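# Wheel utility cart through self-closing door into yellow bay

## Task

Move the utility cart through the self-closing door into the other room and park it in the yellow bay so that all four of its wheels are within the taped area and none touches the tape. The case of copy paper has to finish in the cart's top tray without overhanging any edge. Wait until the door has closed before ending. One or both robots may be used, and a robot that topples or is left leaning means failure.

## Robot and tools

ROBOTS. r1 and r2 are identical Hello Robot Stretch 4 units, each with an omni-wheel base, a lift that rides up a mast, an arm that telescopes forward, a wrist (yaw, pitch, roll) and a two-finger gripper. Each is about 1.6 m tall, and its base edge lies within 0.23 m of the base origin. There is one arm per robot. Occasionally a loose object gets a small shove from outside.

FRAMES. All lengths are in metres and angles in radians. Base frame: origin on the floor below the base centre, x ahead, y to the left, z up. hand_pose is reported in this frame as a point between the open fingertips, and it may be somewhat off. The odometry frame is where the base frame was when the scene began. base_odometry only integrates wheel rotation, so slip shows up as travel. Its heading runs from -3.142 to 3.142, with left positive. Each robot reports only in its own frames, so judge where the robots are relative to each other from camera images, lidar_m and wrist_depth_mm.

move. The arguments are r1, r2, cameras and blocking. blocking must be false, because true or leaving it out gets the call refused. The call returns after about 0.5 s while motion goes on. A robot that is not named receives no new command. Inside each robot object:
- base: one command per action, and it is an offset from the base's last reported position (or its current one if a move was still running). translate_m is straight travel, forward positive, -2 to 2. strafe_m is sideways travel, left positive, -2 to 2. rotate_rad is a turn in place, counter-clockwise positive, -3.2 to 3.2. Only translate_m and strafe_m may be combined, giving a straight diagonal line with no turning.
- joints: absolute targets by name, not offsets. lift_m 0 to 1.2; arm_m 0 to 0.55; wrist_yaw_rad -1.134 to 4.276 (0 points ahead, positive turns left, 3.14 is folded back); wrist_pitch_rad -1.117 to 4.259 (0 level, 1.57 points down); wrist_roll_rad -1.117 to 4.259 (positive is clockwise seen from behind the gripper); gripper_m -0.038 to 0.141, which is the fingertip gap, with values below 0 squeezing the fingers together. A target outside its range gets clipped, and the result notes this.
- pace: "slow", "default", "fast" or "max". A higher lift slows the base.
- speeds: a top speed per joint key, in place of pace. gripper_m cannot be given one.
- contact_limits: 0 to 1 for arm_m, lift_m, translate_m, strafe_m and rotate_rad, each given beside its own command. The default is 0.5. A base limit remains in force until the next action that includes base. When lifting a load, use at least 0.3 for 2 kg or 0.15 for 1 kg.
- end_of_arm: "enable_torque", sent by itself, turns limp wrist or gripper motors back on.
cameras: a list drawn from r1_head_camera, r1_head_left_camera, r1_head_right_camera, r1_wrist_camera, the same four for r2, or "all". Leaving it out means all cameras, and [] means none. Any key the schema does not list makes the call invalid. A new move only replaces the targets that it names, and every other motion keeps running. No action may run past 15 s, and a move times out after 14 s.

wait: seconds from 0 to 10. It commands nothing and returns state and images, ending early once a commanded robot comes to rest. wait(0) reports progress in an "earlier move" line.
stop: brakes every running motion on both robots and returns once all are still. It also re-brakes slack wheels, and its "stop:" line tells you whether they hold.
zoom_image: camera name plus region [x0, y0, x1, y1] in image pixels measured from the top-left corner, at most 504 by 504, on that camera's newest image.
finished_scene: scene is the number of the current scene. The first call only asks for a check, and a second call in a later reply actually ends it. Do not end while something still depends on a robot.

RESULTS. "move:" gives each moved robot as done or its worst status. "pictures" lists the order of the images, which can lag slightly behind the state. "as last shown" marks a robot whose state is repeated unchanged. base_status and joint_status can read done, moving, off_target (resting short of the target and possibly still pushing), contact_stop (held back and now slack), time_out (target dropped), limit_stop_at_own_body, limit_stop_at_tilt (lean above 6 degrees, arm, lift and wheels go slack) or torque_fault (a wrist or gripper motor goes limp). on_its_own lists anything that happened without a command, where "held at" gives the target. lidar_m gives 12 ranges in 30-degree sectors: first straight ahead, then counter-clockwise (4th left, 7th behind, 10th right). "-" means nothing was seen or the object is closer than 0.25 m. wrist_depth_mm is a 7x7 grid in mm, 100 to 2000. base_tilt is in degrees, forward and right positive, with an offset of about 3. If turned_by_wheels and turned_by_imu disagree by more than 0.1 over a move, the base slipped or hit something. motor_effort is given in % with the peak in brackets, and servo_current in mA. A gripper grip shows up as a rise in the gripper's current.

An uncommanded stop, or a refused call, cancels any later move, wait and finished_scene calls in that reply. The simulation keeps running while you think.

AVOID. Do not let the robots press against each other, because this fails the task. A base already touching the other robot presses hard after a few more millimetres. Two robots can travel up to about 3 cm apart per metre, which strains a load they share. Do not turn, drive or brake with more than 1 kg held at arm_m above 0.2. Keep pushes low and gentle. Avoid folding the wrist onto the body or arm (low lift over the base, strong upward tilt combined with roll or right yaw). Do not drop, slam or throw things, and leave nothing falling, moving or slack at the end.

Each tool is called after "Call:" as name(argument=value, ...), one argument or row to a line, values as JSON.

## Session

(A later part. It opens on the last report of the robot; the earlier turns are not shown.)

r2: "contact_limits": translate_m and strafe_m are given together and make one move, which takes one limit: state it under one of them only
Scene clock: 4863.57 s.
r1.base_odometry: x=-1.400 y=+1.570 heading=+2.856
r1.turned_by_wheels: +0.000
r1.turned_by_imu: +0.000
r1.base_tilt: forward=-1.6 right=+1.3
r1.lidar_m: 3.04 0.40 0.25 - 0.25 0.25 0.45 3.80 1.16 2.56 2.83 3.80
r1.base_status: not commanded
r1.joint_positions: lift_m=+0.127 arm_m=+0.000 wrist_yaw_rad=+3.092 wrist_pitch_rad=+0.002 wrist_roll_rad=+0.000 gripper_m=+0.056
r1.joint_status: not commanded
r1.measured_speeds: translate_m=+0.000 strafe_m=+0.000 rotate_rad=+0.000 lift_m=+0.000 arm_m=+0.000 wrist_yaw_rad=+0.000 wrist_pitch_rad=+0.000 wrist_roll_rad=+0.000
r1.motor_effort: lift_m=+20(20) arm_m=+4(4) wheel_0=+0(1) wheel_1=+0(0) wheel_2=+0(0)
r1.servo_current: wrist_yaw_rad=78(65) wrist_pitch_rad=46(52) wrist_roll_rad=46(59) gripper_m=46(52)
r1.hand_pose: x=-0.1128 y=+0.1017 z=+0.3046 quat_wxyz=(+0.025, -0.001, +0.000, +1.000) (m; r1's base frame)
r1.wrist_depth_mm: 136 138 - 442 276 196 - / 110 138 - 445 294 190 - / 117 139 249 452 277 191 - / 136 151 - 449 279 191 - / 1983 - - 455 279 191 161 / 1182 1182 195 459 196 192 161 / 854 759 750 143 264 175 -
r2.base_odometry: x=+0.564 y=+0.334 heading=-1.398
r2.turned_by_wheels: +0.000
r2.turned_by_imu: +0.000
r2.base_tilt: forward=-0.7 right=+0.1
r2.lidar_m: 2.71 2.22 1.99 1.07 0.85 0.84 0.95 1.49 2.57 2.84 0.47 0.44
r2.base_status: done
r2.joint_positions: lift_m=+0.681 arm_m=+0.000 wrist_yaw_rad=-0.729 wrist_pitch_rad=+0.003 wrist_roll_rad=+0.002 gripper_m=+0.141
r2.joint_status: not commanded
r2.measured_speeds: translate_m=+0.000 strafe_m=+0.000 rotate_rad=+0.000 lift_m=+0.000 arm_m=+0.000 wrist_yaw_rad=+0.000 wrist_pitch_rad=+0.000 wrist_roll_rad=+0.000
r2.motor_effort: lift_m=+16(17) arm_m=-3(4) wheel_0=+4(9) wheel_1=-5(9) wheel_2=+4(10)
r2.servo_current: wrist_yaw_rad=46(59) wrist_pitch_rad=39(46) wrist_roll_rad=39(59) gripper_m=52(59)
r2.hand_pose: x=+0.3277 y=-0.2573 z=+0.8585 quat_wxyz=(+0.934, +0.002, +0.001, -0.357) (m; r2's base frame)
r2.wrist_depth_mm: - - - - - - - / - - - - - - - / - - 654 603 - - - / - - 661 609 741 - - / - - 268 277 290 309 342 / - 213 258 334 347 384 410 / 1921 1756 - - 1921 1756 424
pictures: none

Call:
move(
  blocking=false,
  cameras=[],
  r2={"base": {"translate_m": 0.27, "strafe_m": -0.223}, "pace": "slow"},
)

Call:
wait(
  seconds=6,
  cameras=["r2_wrist_camera"],
)

Scene clock: 4866.77 s.
move: r2 moving
r1.base_odometry: x=-1.400 y=+1.570 heading=+2.856
r1.turned_by_wheels: +0.000
r1.turned_by_imu: +0.000
r1.base_tilt: forward=-1.6 right=+1.3
r1.lidar_m: 3.08 0.35 0.25 - 0.25 0.25 0.48 3.80 1.15 2.57 2.84 3.81
r1.base_status: not commanded
r1.joint_positions: lift_m=+0.127 arm_m=+0.000 wrist_yaw_rad=+3.092 wrist_pitch_rad=+0.002 wrist_roll_rad=+0.000 gripper_m=+0.056
r1.joint_status: not commanded
r1.measured_speeds: translate_m=+0.000 strafe_m=+0.000 rotate_rad=+0.000 lift_m=+0.000 arm_m=+0.000 wrist_yaw_rad=+0.000 wrist_pitch_rad=+0.000 wrist_roll_rad=+0.000
r1.motor_effort: lift_m=+20(20) arm_m=+4(4) wheel_0=+0(1) wheel_1=+0(0) wheel_2=+0(0)
r1.servo_current: wrist_yaw_rad=65(65) wrist_pitch_rad=39(52) wrist_roll_rad=33(65) gripper_m=39(46)
r1.hand_pose: x=-0.1128 y=+0.1017 z=+0.3046 quat_wxyz=(+0.025, -0.001, +0.000, +1.000) (m; r1's base frame)
r1.wrist_depth_mm: 136 138 - 442 274 196 - / 110 138 - 442 293 190 - / 117 139 248 449 277 191 - / 136 151 - 452 279 191 - / 1983 - - 455 281 191 162 / 1205 1229 195 459 196 191 161 / 842 750 768 143 264 175 -
r2.base_odometry: x=+0.557 y=+0.323 heading=-1.398
r2.turned_by_wheels: -0.001
r2.turned_by_imu: +0.000
r2.base_tilt: forward=-0.7 right=+0.0
r2.lidar_m: 2.70 2.18 2.06 1.08 0.87 0.84 0.95 1.55 2.56 2.85 0.46 0.43
r2.base_status: translate_m moving; strafe_m moving
r2.joint_positions: lift_m=+0.681 arm_m=+0.000 wrist_yaw_rad=-0.729 wrist_pitch_rad=+0.003 wrist_roll_rad=+0.002 gripper_m=+0.141
r2.joint_status: not commanded
r2.measured_speeds: translate_m=+0.041 strafe_m=-0.033 rotate_rad=+0.001 lift_m=+0.000 arm_m=+0.000 wrist_yaw_rad=+0.000 wrist_pitch_rad=+0.000 wrist_roll_rad=+0.000
r2.motor_effort: lift_m=+16(17) arm_m=-3(4) wheel_0=+7(10) wheel_1=-5(7) wheel_2=-11(11)
r2.servo_current: wrist_yaw_rad=39(59) wrist_pitch_rad=46(52) wrist_roll_rad=46(59) gripper_m=46(59)
r2.hand_pose: x=+0.3277 y=-0.2573 z=+0.8585 quat_wxyz=(+0.934, +0.002, +0.001, -0.357) (m; r2's base frame)
r2.wrist_depth_mm: - - - - - - - / - - - 621 - - - / - - 647 591 - - - / - - 647 597 741 - - / - 404 267 270 282 300 336 / - 235 251 320 336 379 399 / 1921 309 - - 1921 1756 418
pictures: none
No camera images: "cameras" was empty.

Scene clock: 4871.00 s.
earlier move: r2 done
r1.base_odometry: x=-1.400 y=+1.570 heading=+2.856
r1.turned_by_wheels: +0.000
r1.turned_by_imu: +0.000
r1.base_tilt: forward=-1.6 right=+1.3
r1.lidar_m: 2.79 0.35 0.25 - 0.25 0.25 0.45 3.80 1.14 2.55 2.85 2.92
r1.base_status: not commanded
r1.joint_positions: lift_m=+0.127 arm_m=+0.000 wrist_yaw_rad=+3.092 wrist_pitch_rad=+0.002 wrist_roll_rad=+0.000 gripper_m=+0.056
r1.joint_status: not commanded
r1.measured_speeds: translate_m=+0.000 strafe_m=+0.000 rotate_rad=+0.000 lift_m=+0.000 arm_m=+0.000 wrist_yaw_rad=+0.000 wrist_pitch_rad=+0.000 wrist_roll_rad=+0.000
r1.motor_effort: lift_m=+20(20) arm_m=+4(4) wheel_0=-1(1) wheel_1=+0(0) wheel_2=+0(0)
r1.servo_current: wrist_yaw_rad=52(72) wrist_pitch_rad=46(52) wrist_roll_rad=46(78) gripper_m=39(46)
r1.hand_pose: x=-0.1128 y=+0.1017 z=+0.3046 quat_wxyz=(+0.025, -0.001, +0.000, +1.000) (m; r1's base frame)
r1.wrist_depth_mm: 136 138 - 439 274 197 - / 110 138 - 442 294 190 - / 117 139 248 449 277 190 - / 136 151 - 452 279 191 - / 1983 - - 455 281 191 162 / 1205 1182 195 459 196 192 161 / 831 759 759 144 264 176 -
r2.base_odometry: x=+0.391 y=+0.030 heading=-1.398
r2.turned_by_wheels: +0.000
r2.turned_by_imu: +0.002
r2.base_tilt: forward=-0.7 right=+0.1
r2.lidar_m: 0.49 2.18 2.17 1.42 1.20 1.17 1.36 2.17 2.56 2.86 0.47 0.43
r2.base_status: done
r2.joint_positions: lift_m=+0.681 arm_m=+0.000 wrist_yaw_rad=-0.726 wrist_pitch_rad=+0.003 wrist_roll_rad=+0.002 gripper_m=+0.141
r2.joint_status: not commanded
r2.measured_speeds: translate_m=+0.000 strafe_m=+0.000 rotate_rad=+0.000 lift_m=+0.000 arm_m=+0.000 wrist_yaw_rad=+0.000 wrist_pitch_rad=+0.000 wrist_roll_rad=+0.000
r2.motor_effort: lift_m=+17(17) arm_m=-3(4) wheel_0=+5(14) wheel_1=-3(8) wheel_2=-5(12)
r2.servo_current: wrist_yaw_rad=65(65) wrist_pitch_rad=39(52) wrist_roll_rad=46(59) gripper_m=39(59)
r2.hand_pose: x=+0.3285 y=-0.2569 z=+0.8585 quat_wxyz=(+0.935, +0.001, +0.001, -0.355) (m; r2's base frame)
r2.wrist_depth_mm: - - - - - - - / - - - 609 - - - / - - 585 539 - - - / - - 591 544 - - - / 304 300 301 262 254 247 - / 304 206 241 241 240 239 - / 1808 1756 - - - 1661 1808
wait: 4.23 of 6 s (r2 has come to rest)
pictures: r2_wrist_camera
Images, in order (width x height): r2_wrist_camera 616x392.

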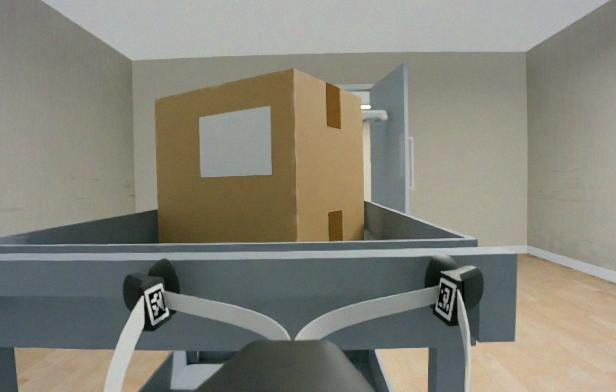

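Call:
move(
  blocking=false,
  cameras=[],
  r2={"base": {"translate_m": 0.055, "strafe_m": 0.097}, "pace": "slow"},
)

Call:
wait(
  seconds=3,
  cameras=["r2_wrist_camera"],
)

Scene clock: 4896.50 s.
move: r2 moving
r1.base_odometry: x=-1.400 y=+1.570 heading=+2.856
r1.turned_by_wheels: +0.000
r1.turned_by_imu: +0.000
r1.base_tilt: forward=-1.6 right=+1.3
r1.lidar_m: 2.81 0.37 0.25 - 0.25 0.25 0.47 3.79 1.13 2.55 2.83 2.91
r1.base_status: not commanded
r1.joint_positions: lift_m=+0.127 arm_m=+0.000 wrist_yaw_rad=+3.092 wrist_pitch_rad=+0.002 wrist_roll_rad=+0.000 gripper_m=+0.056
r1.joint_status: not commanded
r1.measured_speeds: translate_m=+0.000 strafe_m=+0.000 rotate_rad=+0.000 lift_m=+0.000 arm_m=+0.000 wrist_yaw_rad=+0.000 wrist_pitch_rad=+0.000 wrist_roll_rad=+0.000
r1.motor_effort: lift_m=+20(20) arm_m=+4(4) wheel_0=+0(0) wheel_1=+0(0) wheel_2=+0(0)
r1.servo_current: wrist_yaw_rad=46(52) wrist_pitch_rad=46(46) wrist_roll_rad=33(65) gripper_m=39(46)
r1.hand_pose: x=-0.1128 y=+0.1017 z=+0.3046 quat_wxyz=(+0.025, -0.001, +0.000, +1.000) (m; r1's base frame)
r1.wrist_depth_mm: 136 138 - 439 274 196 - / 110 139 - 445 294 190 - / 117 138 249 452 279 191 - / 136 151 - 452 279 191 - / 1921 - - 455 279 191 162 / 1205 1182 194 455 196 192 162 / 831 759 750 143 265 176 -
r2.base_odometry: x=+0.402 y=+0.026 heading=-1.399
r2.turned_by_wheels: -0.001
r2.turned_by_imu: +0.000
r2.base_tilt: forward=-0.7 right=+0.1
r2.lidar_m: 0.47 2.16 2.17 1.47 1.18 1.17 1.33 2.12 2.57 2.86 0.45 0.42
r2.base_status: translate_m moving; strafe_m moving
r2.joint_positions: lift_m=+0.681 arm_m=+0.000 wrist_yaw_rad=-0.726 wrist_pitch_rad=+0.003 wrist_roll_rad=+0.002 gripper_m=+0.141
r2.joint_status: not commanded
r2.measured_speeds: translate_m=+0.024 strafe_m=+0.042 rotate_rad=+0.001 lift_m=+0.000 arm_m=+0.000 wrist_yaw_rad=+0.000 wrist_pitch_rad=+0.000 wrist_roll_rad=+0.000
r2.motor_effort: lift_m=+16(17) arm_m=-3(4) wheel_0=-4(7) wheel_1=+8(8) wheel_2=-8(9)
r2.servo_current: wrist_yaw_rad=39(59) wrist_pitch_rad=39(46) wrist_roll_rad=46(52) gripper_m=52(59)
r2.hand_pose: x=+0.3285 y=-0.2569 z=+0.8585 quat_wxyz=(+0.935, +0.001, +0.001, -0.355) (m; r2's base frame)
r2.wrist_depth_mm: - - - - - - - / - - - 609 - - - / - - 591 539 - - - / - - 603 544 - - - / 303 301 267 262 253 243 - / 306 243 244 244 243 242 - / 1808 1863 - - - 312 1756
pictures: none
No camera images: "cameras" was empty.

Scene clock: 4898.40 s.
earlier move: r2 done
r1.base_odometry: x=-1.400 y=+1.570 heading=+2.856
r1.turned_by_wheels: +0.000
r1.turned_by_imu: +0.000
r1.base_tilt: forward=-1.6 right=+1.3
r1.lidar_m: 2.81 0.37 0.25 - 0.25 0.25 0.46 3.80 1.15 2.57 2.82 2.91
r1.base_status: not commanded
r1.joint_positions: lift_m=+0.127 arm_m=+0.000 wrist_yaw_rad=+3.092 wrist_pitch_rad=+0.002 wrist_roll_rad=+0.000 gripper_m=+0.056
r1.joint_status: not commanded
r1.measured_speeds: translate_m=+0.000 strafe_m=+0.000 rotate_rad=+0.000 lift_m=+0.000 arm_m=+0.000 wrist_yaw_rad=+0.000 wrist_pitch_rad=+0.000 wrist_roll_rad=+0.000
r1.motor_effort: lift_m=+20(20) arm_m=+4(4) wheel_0=+0(1) wheel_1=+0(0) wheel_2=+0(0)
r1.servo_current: wrist_yaw_rad=26(72) wrist_pitch_rad=46(59) wrist_roll_rad=46(65) gripper_m=39(52)
r1.hand_pose: x=-0.1128 y=+0.1017 z=+0.3046 quat_wxyz=(+0.025, -0.001, +0.000, +1.000) (m; r1's base frame)
r1.wrist_depth_mm: 136 138 - 442 273 196 - / 110 138 - 445 293 190 - / 117 139 249 449 278 190 - / 136 151 - 452 279 191 - / 1983 - - 455 281 191 162 / 1205 1205 195 459 197 191 161 / 842 759 759 143 264 176 -
r2.base_odometry: x=+0.496 y=-0.007 heading=-1.399
r2.turned_by_wheels: +0.000
r2.turned_by_imu: +0.001
r2.base_tilt: forward=-0.6 right=+0.0
r2.lidar_m: 0.52 2.05 2.08 1.42 1.18 1.15 1.31 2.13 2.68 2.94 0.44 0.43
r2.base_status: done
r2.joint_positions: lift_m=+0.681 arm_m=+0.000 wrist_yaw_rad=-0.726 wrist_pitch_rad=+0.003 wrist_roll_rad=+0.002 gripper_m=+0.141
r2.joint_status: not commanded
r2.measured_speeds: translate_m=+0.000 strafe_m=+0.000 rotate_rad=+0.000 lift_m=+0.000 arm_m=+0.000 wrist_yaw_rad=+0.000 wrist_pitch_rad=+0.000 wrist_roll_rad=+0.000
r2.motor_effort: lift_m=+16(17) arm_m=-3(4) wheel_0=-5(10) wheel_1=+3(10) wheel_2=-6(9)
r2.servo_current: wrist_yaw_rad=46(65) wrist_pitch_rad=33(52) wrist_roll_rad=46(65) gripper_m=52(59)
r2.hand_pose: x=+0.3285 y=-0.2569 z=+0.8585 quat_wxyz=(+0.935, +0.001, +0.001, -0.355) (m; r2's base frame)
r2.wrist_depth_mm: - - - - - - - / - - - 627 - - - / - - 683 585 627 - - / - - 691 591 585 - - / - 272 267 263 260 260 259 / 266 202 263 262 201 320 319 / 1983 340 1808 - 904 1808 329
wait: 1.90 of 3 s (r2 has come to rest)
pictures: r2_wrist_camera
Images, in order (width x height): r2_wrist_camera 616x392.

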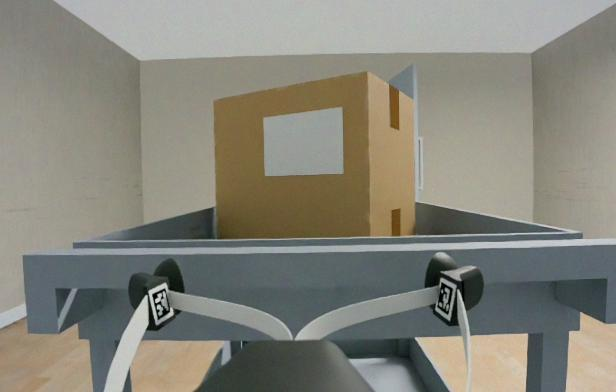

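Call:
move(
  blocking=false,
  cameras=[],
  r2={"base": {"translate_m": 0.375, "strafe_m": -0.362}, "pace": "slow"},
)

Call:
wait(
  seconds=8,
  cameras=["r2_wrist_camera"],
)

Scene clock: 4908.03 s.
move: r2 moving
r1.base_odometry: x=-1.400 y=+1.570 heading=+2.856
r1.turned_by_wheels: +0.000
r1.turned_by_imu: +0.000
r1.base_tilt: forward=-1.6 right=+1.3
r1.lidar_m: 2.80 0.36 0.25 - 0.25 0.25 0.47 3.78 1.13 2.54 2.84 2.90
r1.base_status: not commanded
r1.joint_positions: lift_m=+0.127 arm_m=+0.000 wrist_yaw_rad=+3.092 wrist_pitch_rad=+0.002 wrist_roll_rad=+0.000 gripper_m=+0.056
r1.joint_status: not commanded
r1.measured_speeds: translate_m=+0.000 strafe_m=+0.000 rotate_rad=+0.000 lift_m=+0.000 arm_m=+0.000 wrist_yaw_rad=+0.000 wrist_pitch_rad=+0.000 wrist_roll_rad=+0.000
r1.motor_effort: lift_m=+20(20) arm_m=+4(4) wheel_0=+0(1) wheel_1=+0(0) wheel_2=+0(0)
r1.servo_current: wrist_yaw_rad=39(59) wrist_pitch_rad=39(46) wrist_roll_rad=39(59) gripper_m=46(46)
r1.hand_pose: x=-0.1128 y=+0.1017 z=+0.3046 quat_wxyz=(+0.025, -0.001, +0.000, +1.000) (m; r1's base frame)
r1.wrist_depth_mm: 136 138 - 442 273 196 - / 110 138 - 449 293 190 - / 117 139 249 449 278 190 - / 136 150 - 455 278 190 - / 1983 - - 455 279 191 162 / 1205 1205 194 455 196 191 162 / 854 750 768 143 263 175 -
r2.base_odometry: x=+0.489 y=-0.018 heading=-1.399
r2.turned_by_wheels: +0.000
r2.turned_by_imu: +0.000
r2.base_tilt: forward=-0.7 right=+0.0
r2.lidar_m: 0.48 2.07 2.05 1.49 1.18 1.17 1.34 2.13 2.67 3.00 0.45 0.42
r2.base_status: translate_m moving; strafe_m moving
r2.joint_positions: lift_m=+0.681 arm_m=+0.000 wrist_yaw_rad=-0.726 wrist_pitch_rad=+0.003 wrist_roll_rad=+0.002 gripper_m=+0.141
r2.joint_status: not commanded
r2.measured_speeds: translate_m=+0.036 strafe_m=-0.036 rotate_rad=-0.001 lift_m=+0.000 arm_m=+0.000 wrist_yaw_rad=+0.000 wrist_pitch_rad=+0.000 wrist_roll_rad=+0.000
r2.motor_effort: lift_m=+17(17) arm_m=-3(4) wheel_0=+6(10) wheel_1=-5(7) wheel_2=-7(10)
r2.servo_current: wrist_yaw_rad=39(59) wrist_pitch_rad=46(46) wrist_roll_rad=46(52) gripper_m=46(59)
r2.hand_pose: x=+0.3285 y=-0.2569 z=+0.8585 quat_wxyz=(+0.935, +0.001, +0.001, -0.355) (m; r2's base frame)
r2.wrist_depth_mm: - - - - - - - / - - - 597 - - - / - - 668 580 569 - - / - - 676 580 564 - - / 274 274 266 263 254 249 248 / 254 213 251 250 250 201 307 / 1808 1708 1708 - - 1808 320
pictures: none
No camera images: "cameras" was empty.

Scene clock: 4914.00 s.
earlier move: r2 done
r1.base_odometry: x=-1.400 y=+1.570 heading=+2.856
r1.turned_by_wheels: +0.000
r1.turned_by_imu: +0.000
r1.base_tilt: forward=-1.6 right=+1.2
r1.lidar_m: 2.36 0.37 0.25 - 0.25 0.25 0.45 3.82 1.11 2.58 2.84 2.40
r1.base_status: not commanded
r1.joint_positions: lift_m=+0.127 arm_m=+0.000 wrist_yaw_rad=+3.092 wrist_pitch_rad=+0.002 wrist_roll_rad=+0.000 gripper_m=+0.056
r1.joint_status: not commanded
r1.measured_speeds: translate_m=+0.000 strafe_m=+0.000 rotate_rad=+0.000 lift_m=+0.000 arm_m=+0.000 wrist_yaw_rad=+0.000 wrist_pitch_rad=+0.000 wrist_roll_rad=+0.000
r1.motor_effort: lift_m=+20(20) arm_m=+4(4) wheel_0=+0(1) wheel_1=+0(0) wheel_2=+0(0)
r1.servo_current: wrist_yaw_rad=52(78) wrist_pitch_rad=46(52) wrist_roll_rad=52(78) gripper_m=39(46)
r1.hand_pose: x=-0.1128 y=+0.1017 z=+0.3046 quat_wxyz=(+0.025, -0.001, +0.000, +1.000) (m; r1's base frame)
r1.wrist_depth_mm: 136 138 - 439 274 196 - / 110 138 - 449 293 190 - / 117 139 249 449 277 190 - / 137 151 - 452 279 191 - / 1983 - - 455 279 191 161 / 1205 1205 194 459 196 191 162 / 854 750 759 143 265 175 -
r2.base_odometry: x=+0.203 y=-0.439 heading=-1.399
r2.turned_by_wheels: +0.000
r2.turned_by_imu: +0.002
r2.base_tilt: forward=-0.7 right=+0.1
r2.lidar_m: 0.47 2.11 2.07 2.07 1.71 1.69 1.91 2.64 2.63 2.94 0.46 0.44
r2.base_status: done
r2.joint_positions: lift_m=+0.681 arm_m=+0.000 wrist_yaw_rad=-0.727 wrist_pitch_rad=+0.003 wrist_roll_rad=+0.002 gripper_m=+0.141
r2.joint_status: not commanded
r2.measured_speeds: translate_m=+0.000 strafe_m=+0.000 rotate_rad=+0.000 lift_m=+0.000 arm_m=+0.000 wrist_yaw_rad=+0.000 wrist_pitch_rad=+0.000 wrist_roll_rad=+0.000
r2.motor_effort: lift_m=+16(17) arm_m=+4(4) wheel_0=+5(13) wheel_1=-4(8) wheel_2=-5(14)
r2.servo_current: wrist_yaw_rad=46(59) wrist_pitch_rad=46(52) wrist_roll_rad=46(59) gripper_m=46(59)
r2.hand_pose: x=+0.3283 y=-0.2570 z=+0.8585 quat_wxyz=(+0.935, +0.001, +0.001, -0.356) (m; r2's base frame)
r2.wrist_depth_mm: - - - - - - - / - - 597 707 - - - / - - 569 597 - - - / - - 574 597 - - - / 304 303 303 262 254 - - / 306 212 217 242 240 239 - / 1863 1863 - - - 1756 1808
wait: 5.97 of 8 s (r2 has come to rest)
pictures: r2_wrist_camera
Images, in order (width x height): r2_wrist_camera 616x392.

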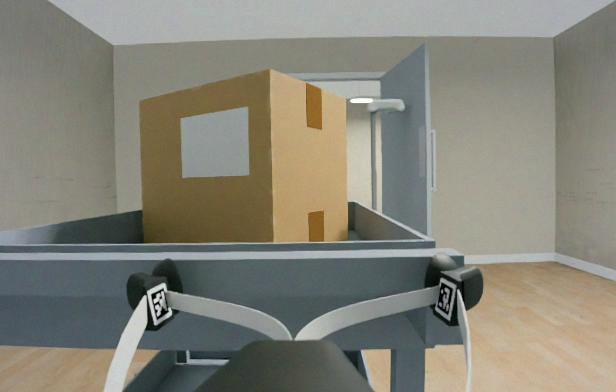

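Call:
wait(
  seconds=0,
  cameras=["r1_head_camera", "r2_head_camera"],
)

Call:
zoom_image(
  camera="r1_head_camera",
  region=[180, 60, 340, 280],
)

Call:
zoom_image(
  camera="r2_head_camera",
  region=[180, 220, 420, 560],
)

Scene clock: 5001.43 s.
r1.base_odometry: x=-1.400 y=+1.570 heading=+2.856
r1.turned_by_wheels: +0.000
r1.turned_by_imu: +0.000
r1.base_tilt: forward=-1.6 right=+1.3
r1.lidar_m: 2.36 0.37 0.25 - 0.25 0.25 0.47 3.82 1.15 2.56 2.83 2.41
r1.base_status: not commanded
r1.joint_positions: lift_m=+0.127 arm_m=+0.000 wrist_yaw_rad=+3.092 wrist_pitch_rad=+0.002 wrist_roll_rad=+0.000 gripper_m=+0.056
r1.joint_status: not commanded
r1.measured_speeds: translate_m=+0.000 strafe_m=+0.000 rotate_rad=+0.000 lift_m=+0.000 arm_m=+0.000 wrist_yaw_rad=+0.000 wrist_pitch_rad=+0.000 wrist_roll_rad=+0.000
r1.motor_effort: lift_m=+20(20) arm_m=+4(4) wheel_0=+0(1) wheel_1=+0(0) wheel_2=+0(0)
r1.servo_current: wrist_yaw_rad=39(78) wrist_pitch_rad=39(52) wrist_roll_rad=52(78) gripper_m=39(46)
r1.hand_pose: x=-0.1128 y=+0.1017 z=+0.3046 quat_wxyz=(+0.025, -0.001, +0.000, +1.000) (m; r1's base frame)
r1.wrist_depth_mm: 136 138 - 442 274 196 - / 110 138 - 449 291 189 - / 117 139 248 452 278 191 - / 136 151 - 449 278 191 - / 1983 - - 455 279 191 161 / 1229 1205 195 462 196 193 162 / 854 759 759 143 263 175 -
r2.base_odometry: x=+0.203 y=-0.439 heading=-1.399
r2.turned_by_wheels: +0.000
r2.turned_by_imu: +0.000
r2.base_tilt: forward=-0.6 right=+0.1
r2.lidar_m: 0.47 2.09 2.07 2.08 1.72 1.69 1.87 2.67 2.62 2.94 0.47 0.41
r2.base_status: done
r2.joint_positions: lift_m=+0.681 arm_m=+0.000 wrist_yaw_rad=-0.727 wrist_pitch_rad=+0.003 wrist_roll_rad=+0.002 gripper_m=+0.141
r2.joint_status: not commanded
r2.measured_speeds: translate_m=+0.000 strafe_m=+0.000 rotate_rad=+0.000 lift_m=+0.000 arm_m=+0.000 wrist_yaw_rad=+0.000 wrist_pitch_rad=+0.000 wrist_roll_rad=+0.000
r2.motor_effort: lift_m=+17(17) arm_m=+4(4) wheel_0=+5(13) wheel_1=-4(8) wheel_2=-5(14)
r2.servo_current: wrist_yaw_rad=52(59) wrist_pitch_rad=33(52) wrist_roll_rad=39(59) gripper_m=52(59)
r2.hand_pose: x=+0.3283 y=-0.2570 z=+0.8585 quat_wxyz=(+0.935, +0.001, +0.001, -0.356) (m; r2's base frame)
r2.wrist_depth_mm: - - - - - - - / - - 603 699 - - - / - - 564 597 - - - / - - 574 597 - - - / 304 303 303 263 254 - - / 307 211 217 241 239 239 - / 1808 1808 - - - 1756 1863
pictures: r1_head_camera, r2_head_camera
Images, in order (width x height): r1_head_camera 420x560, r2_head_camera 420x560.

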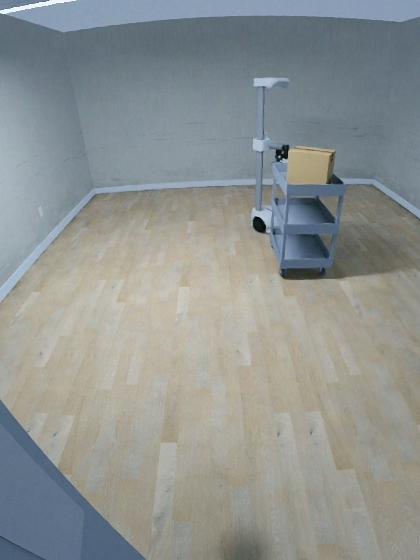

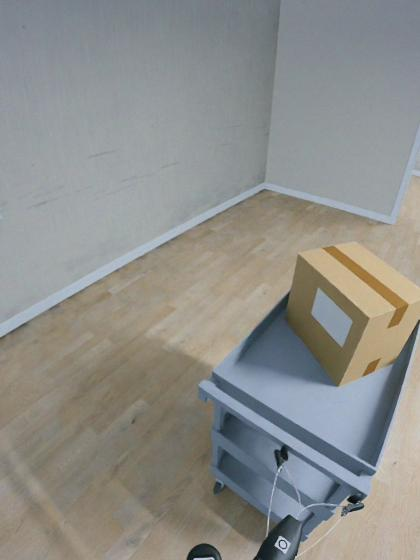

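Scaled by 2.291 from the camera's 420x560 image, which has a finer 600x800 frame.

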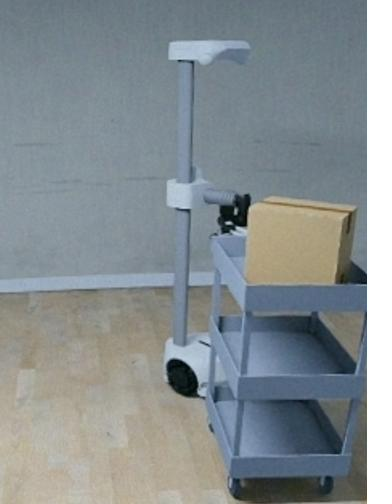

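Scaled by 1.482 from the camera's 420x560 image, which has a finer 1200x1600 frame.

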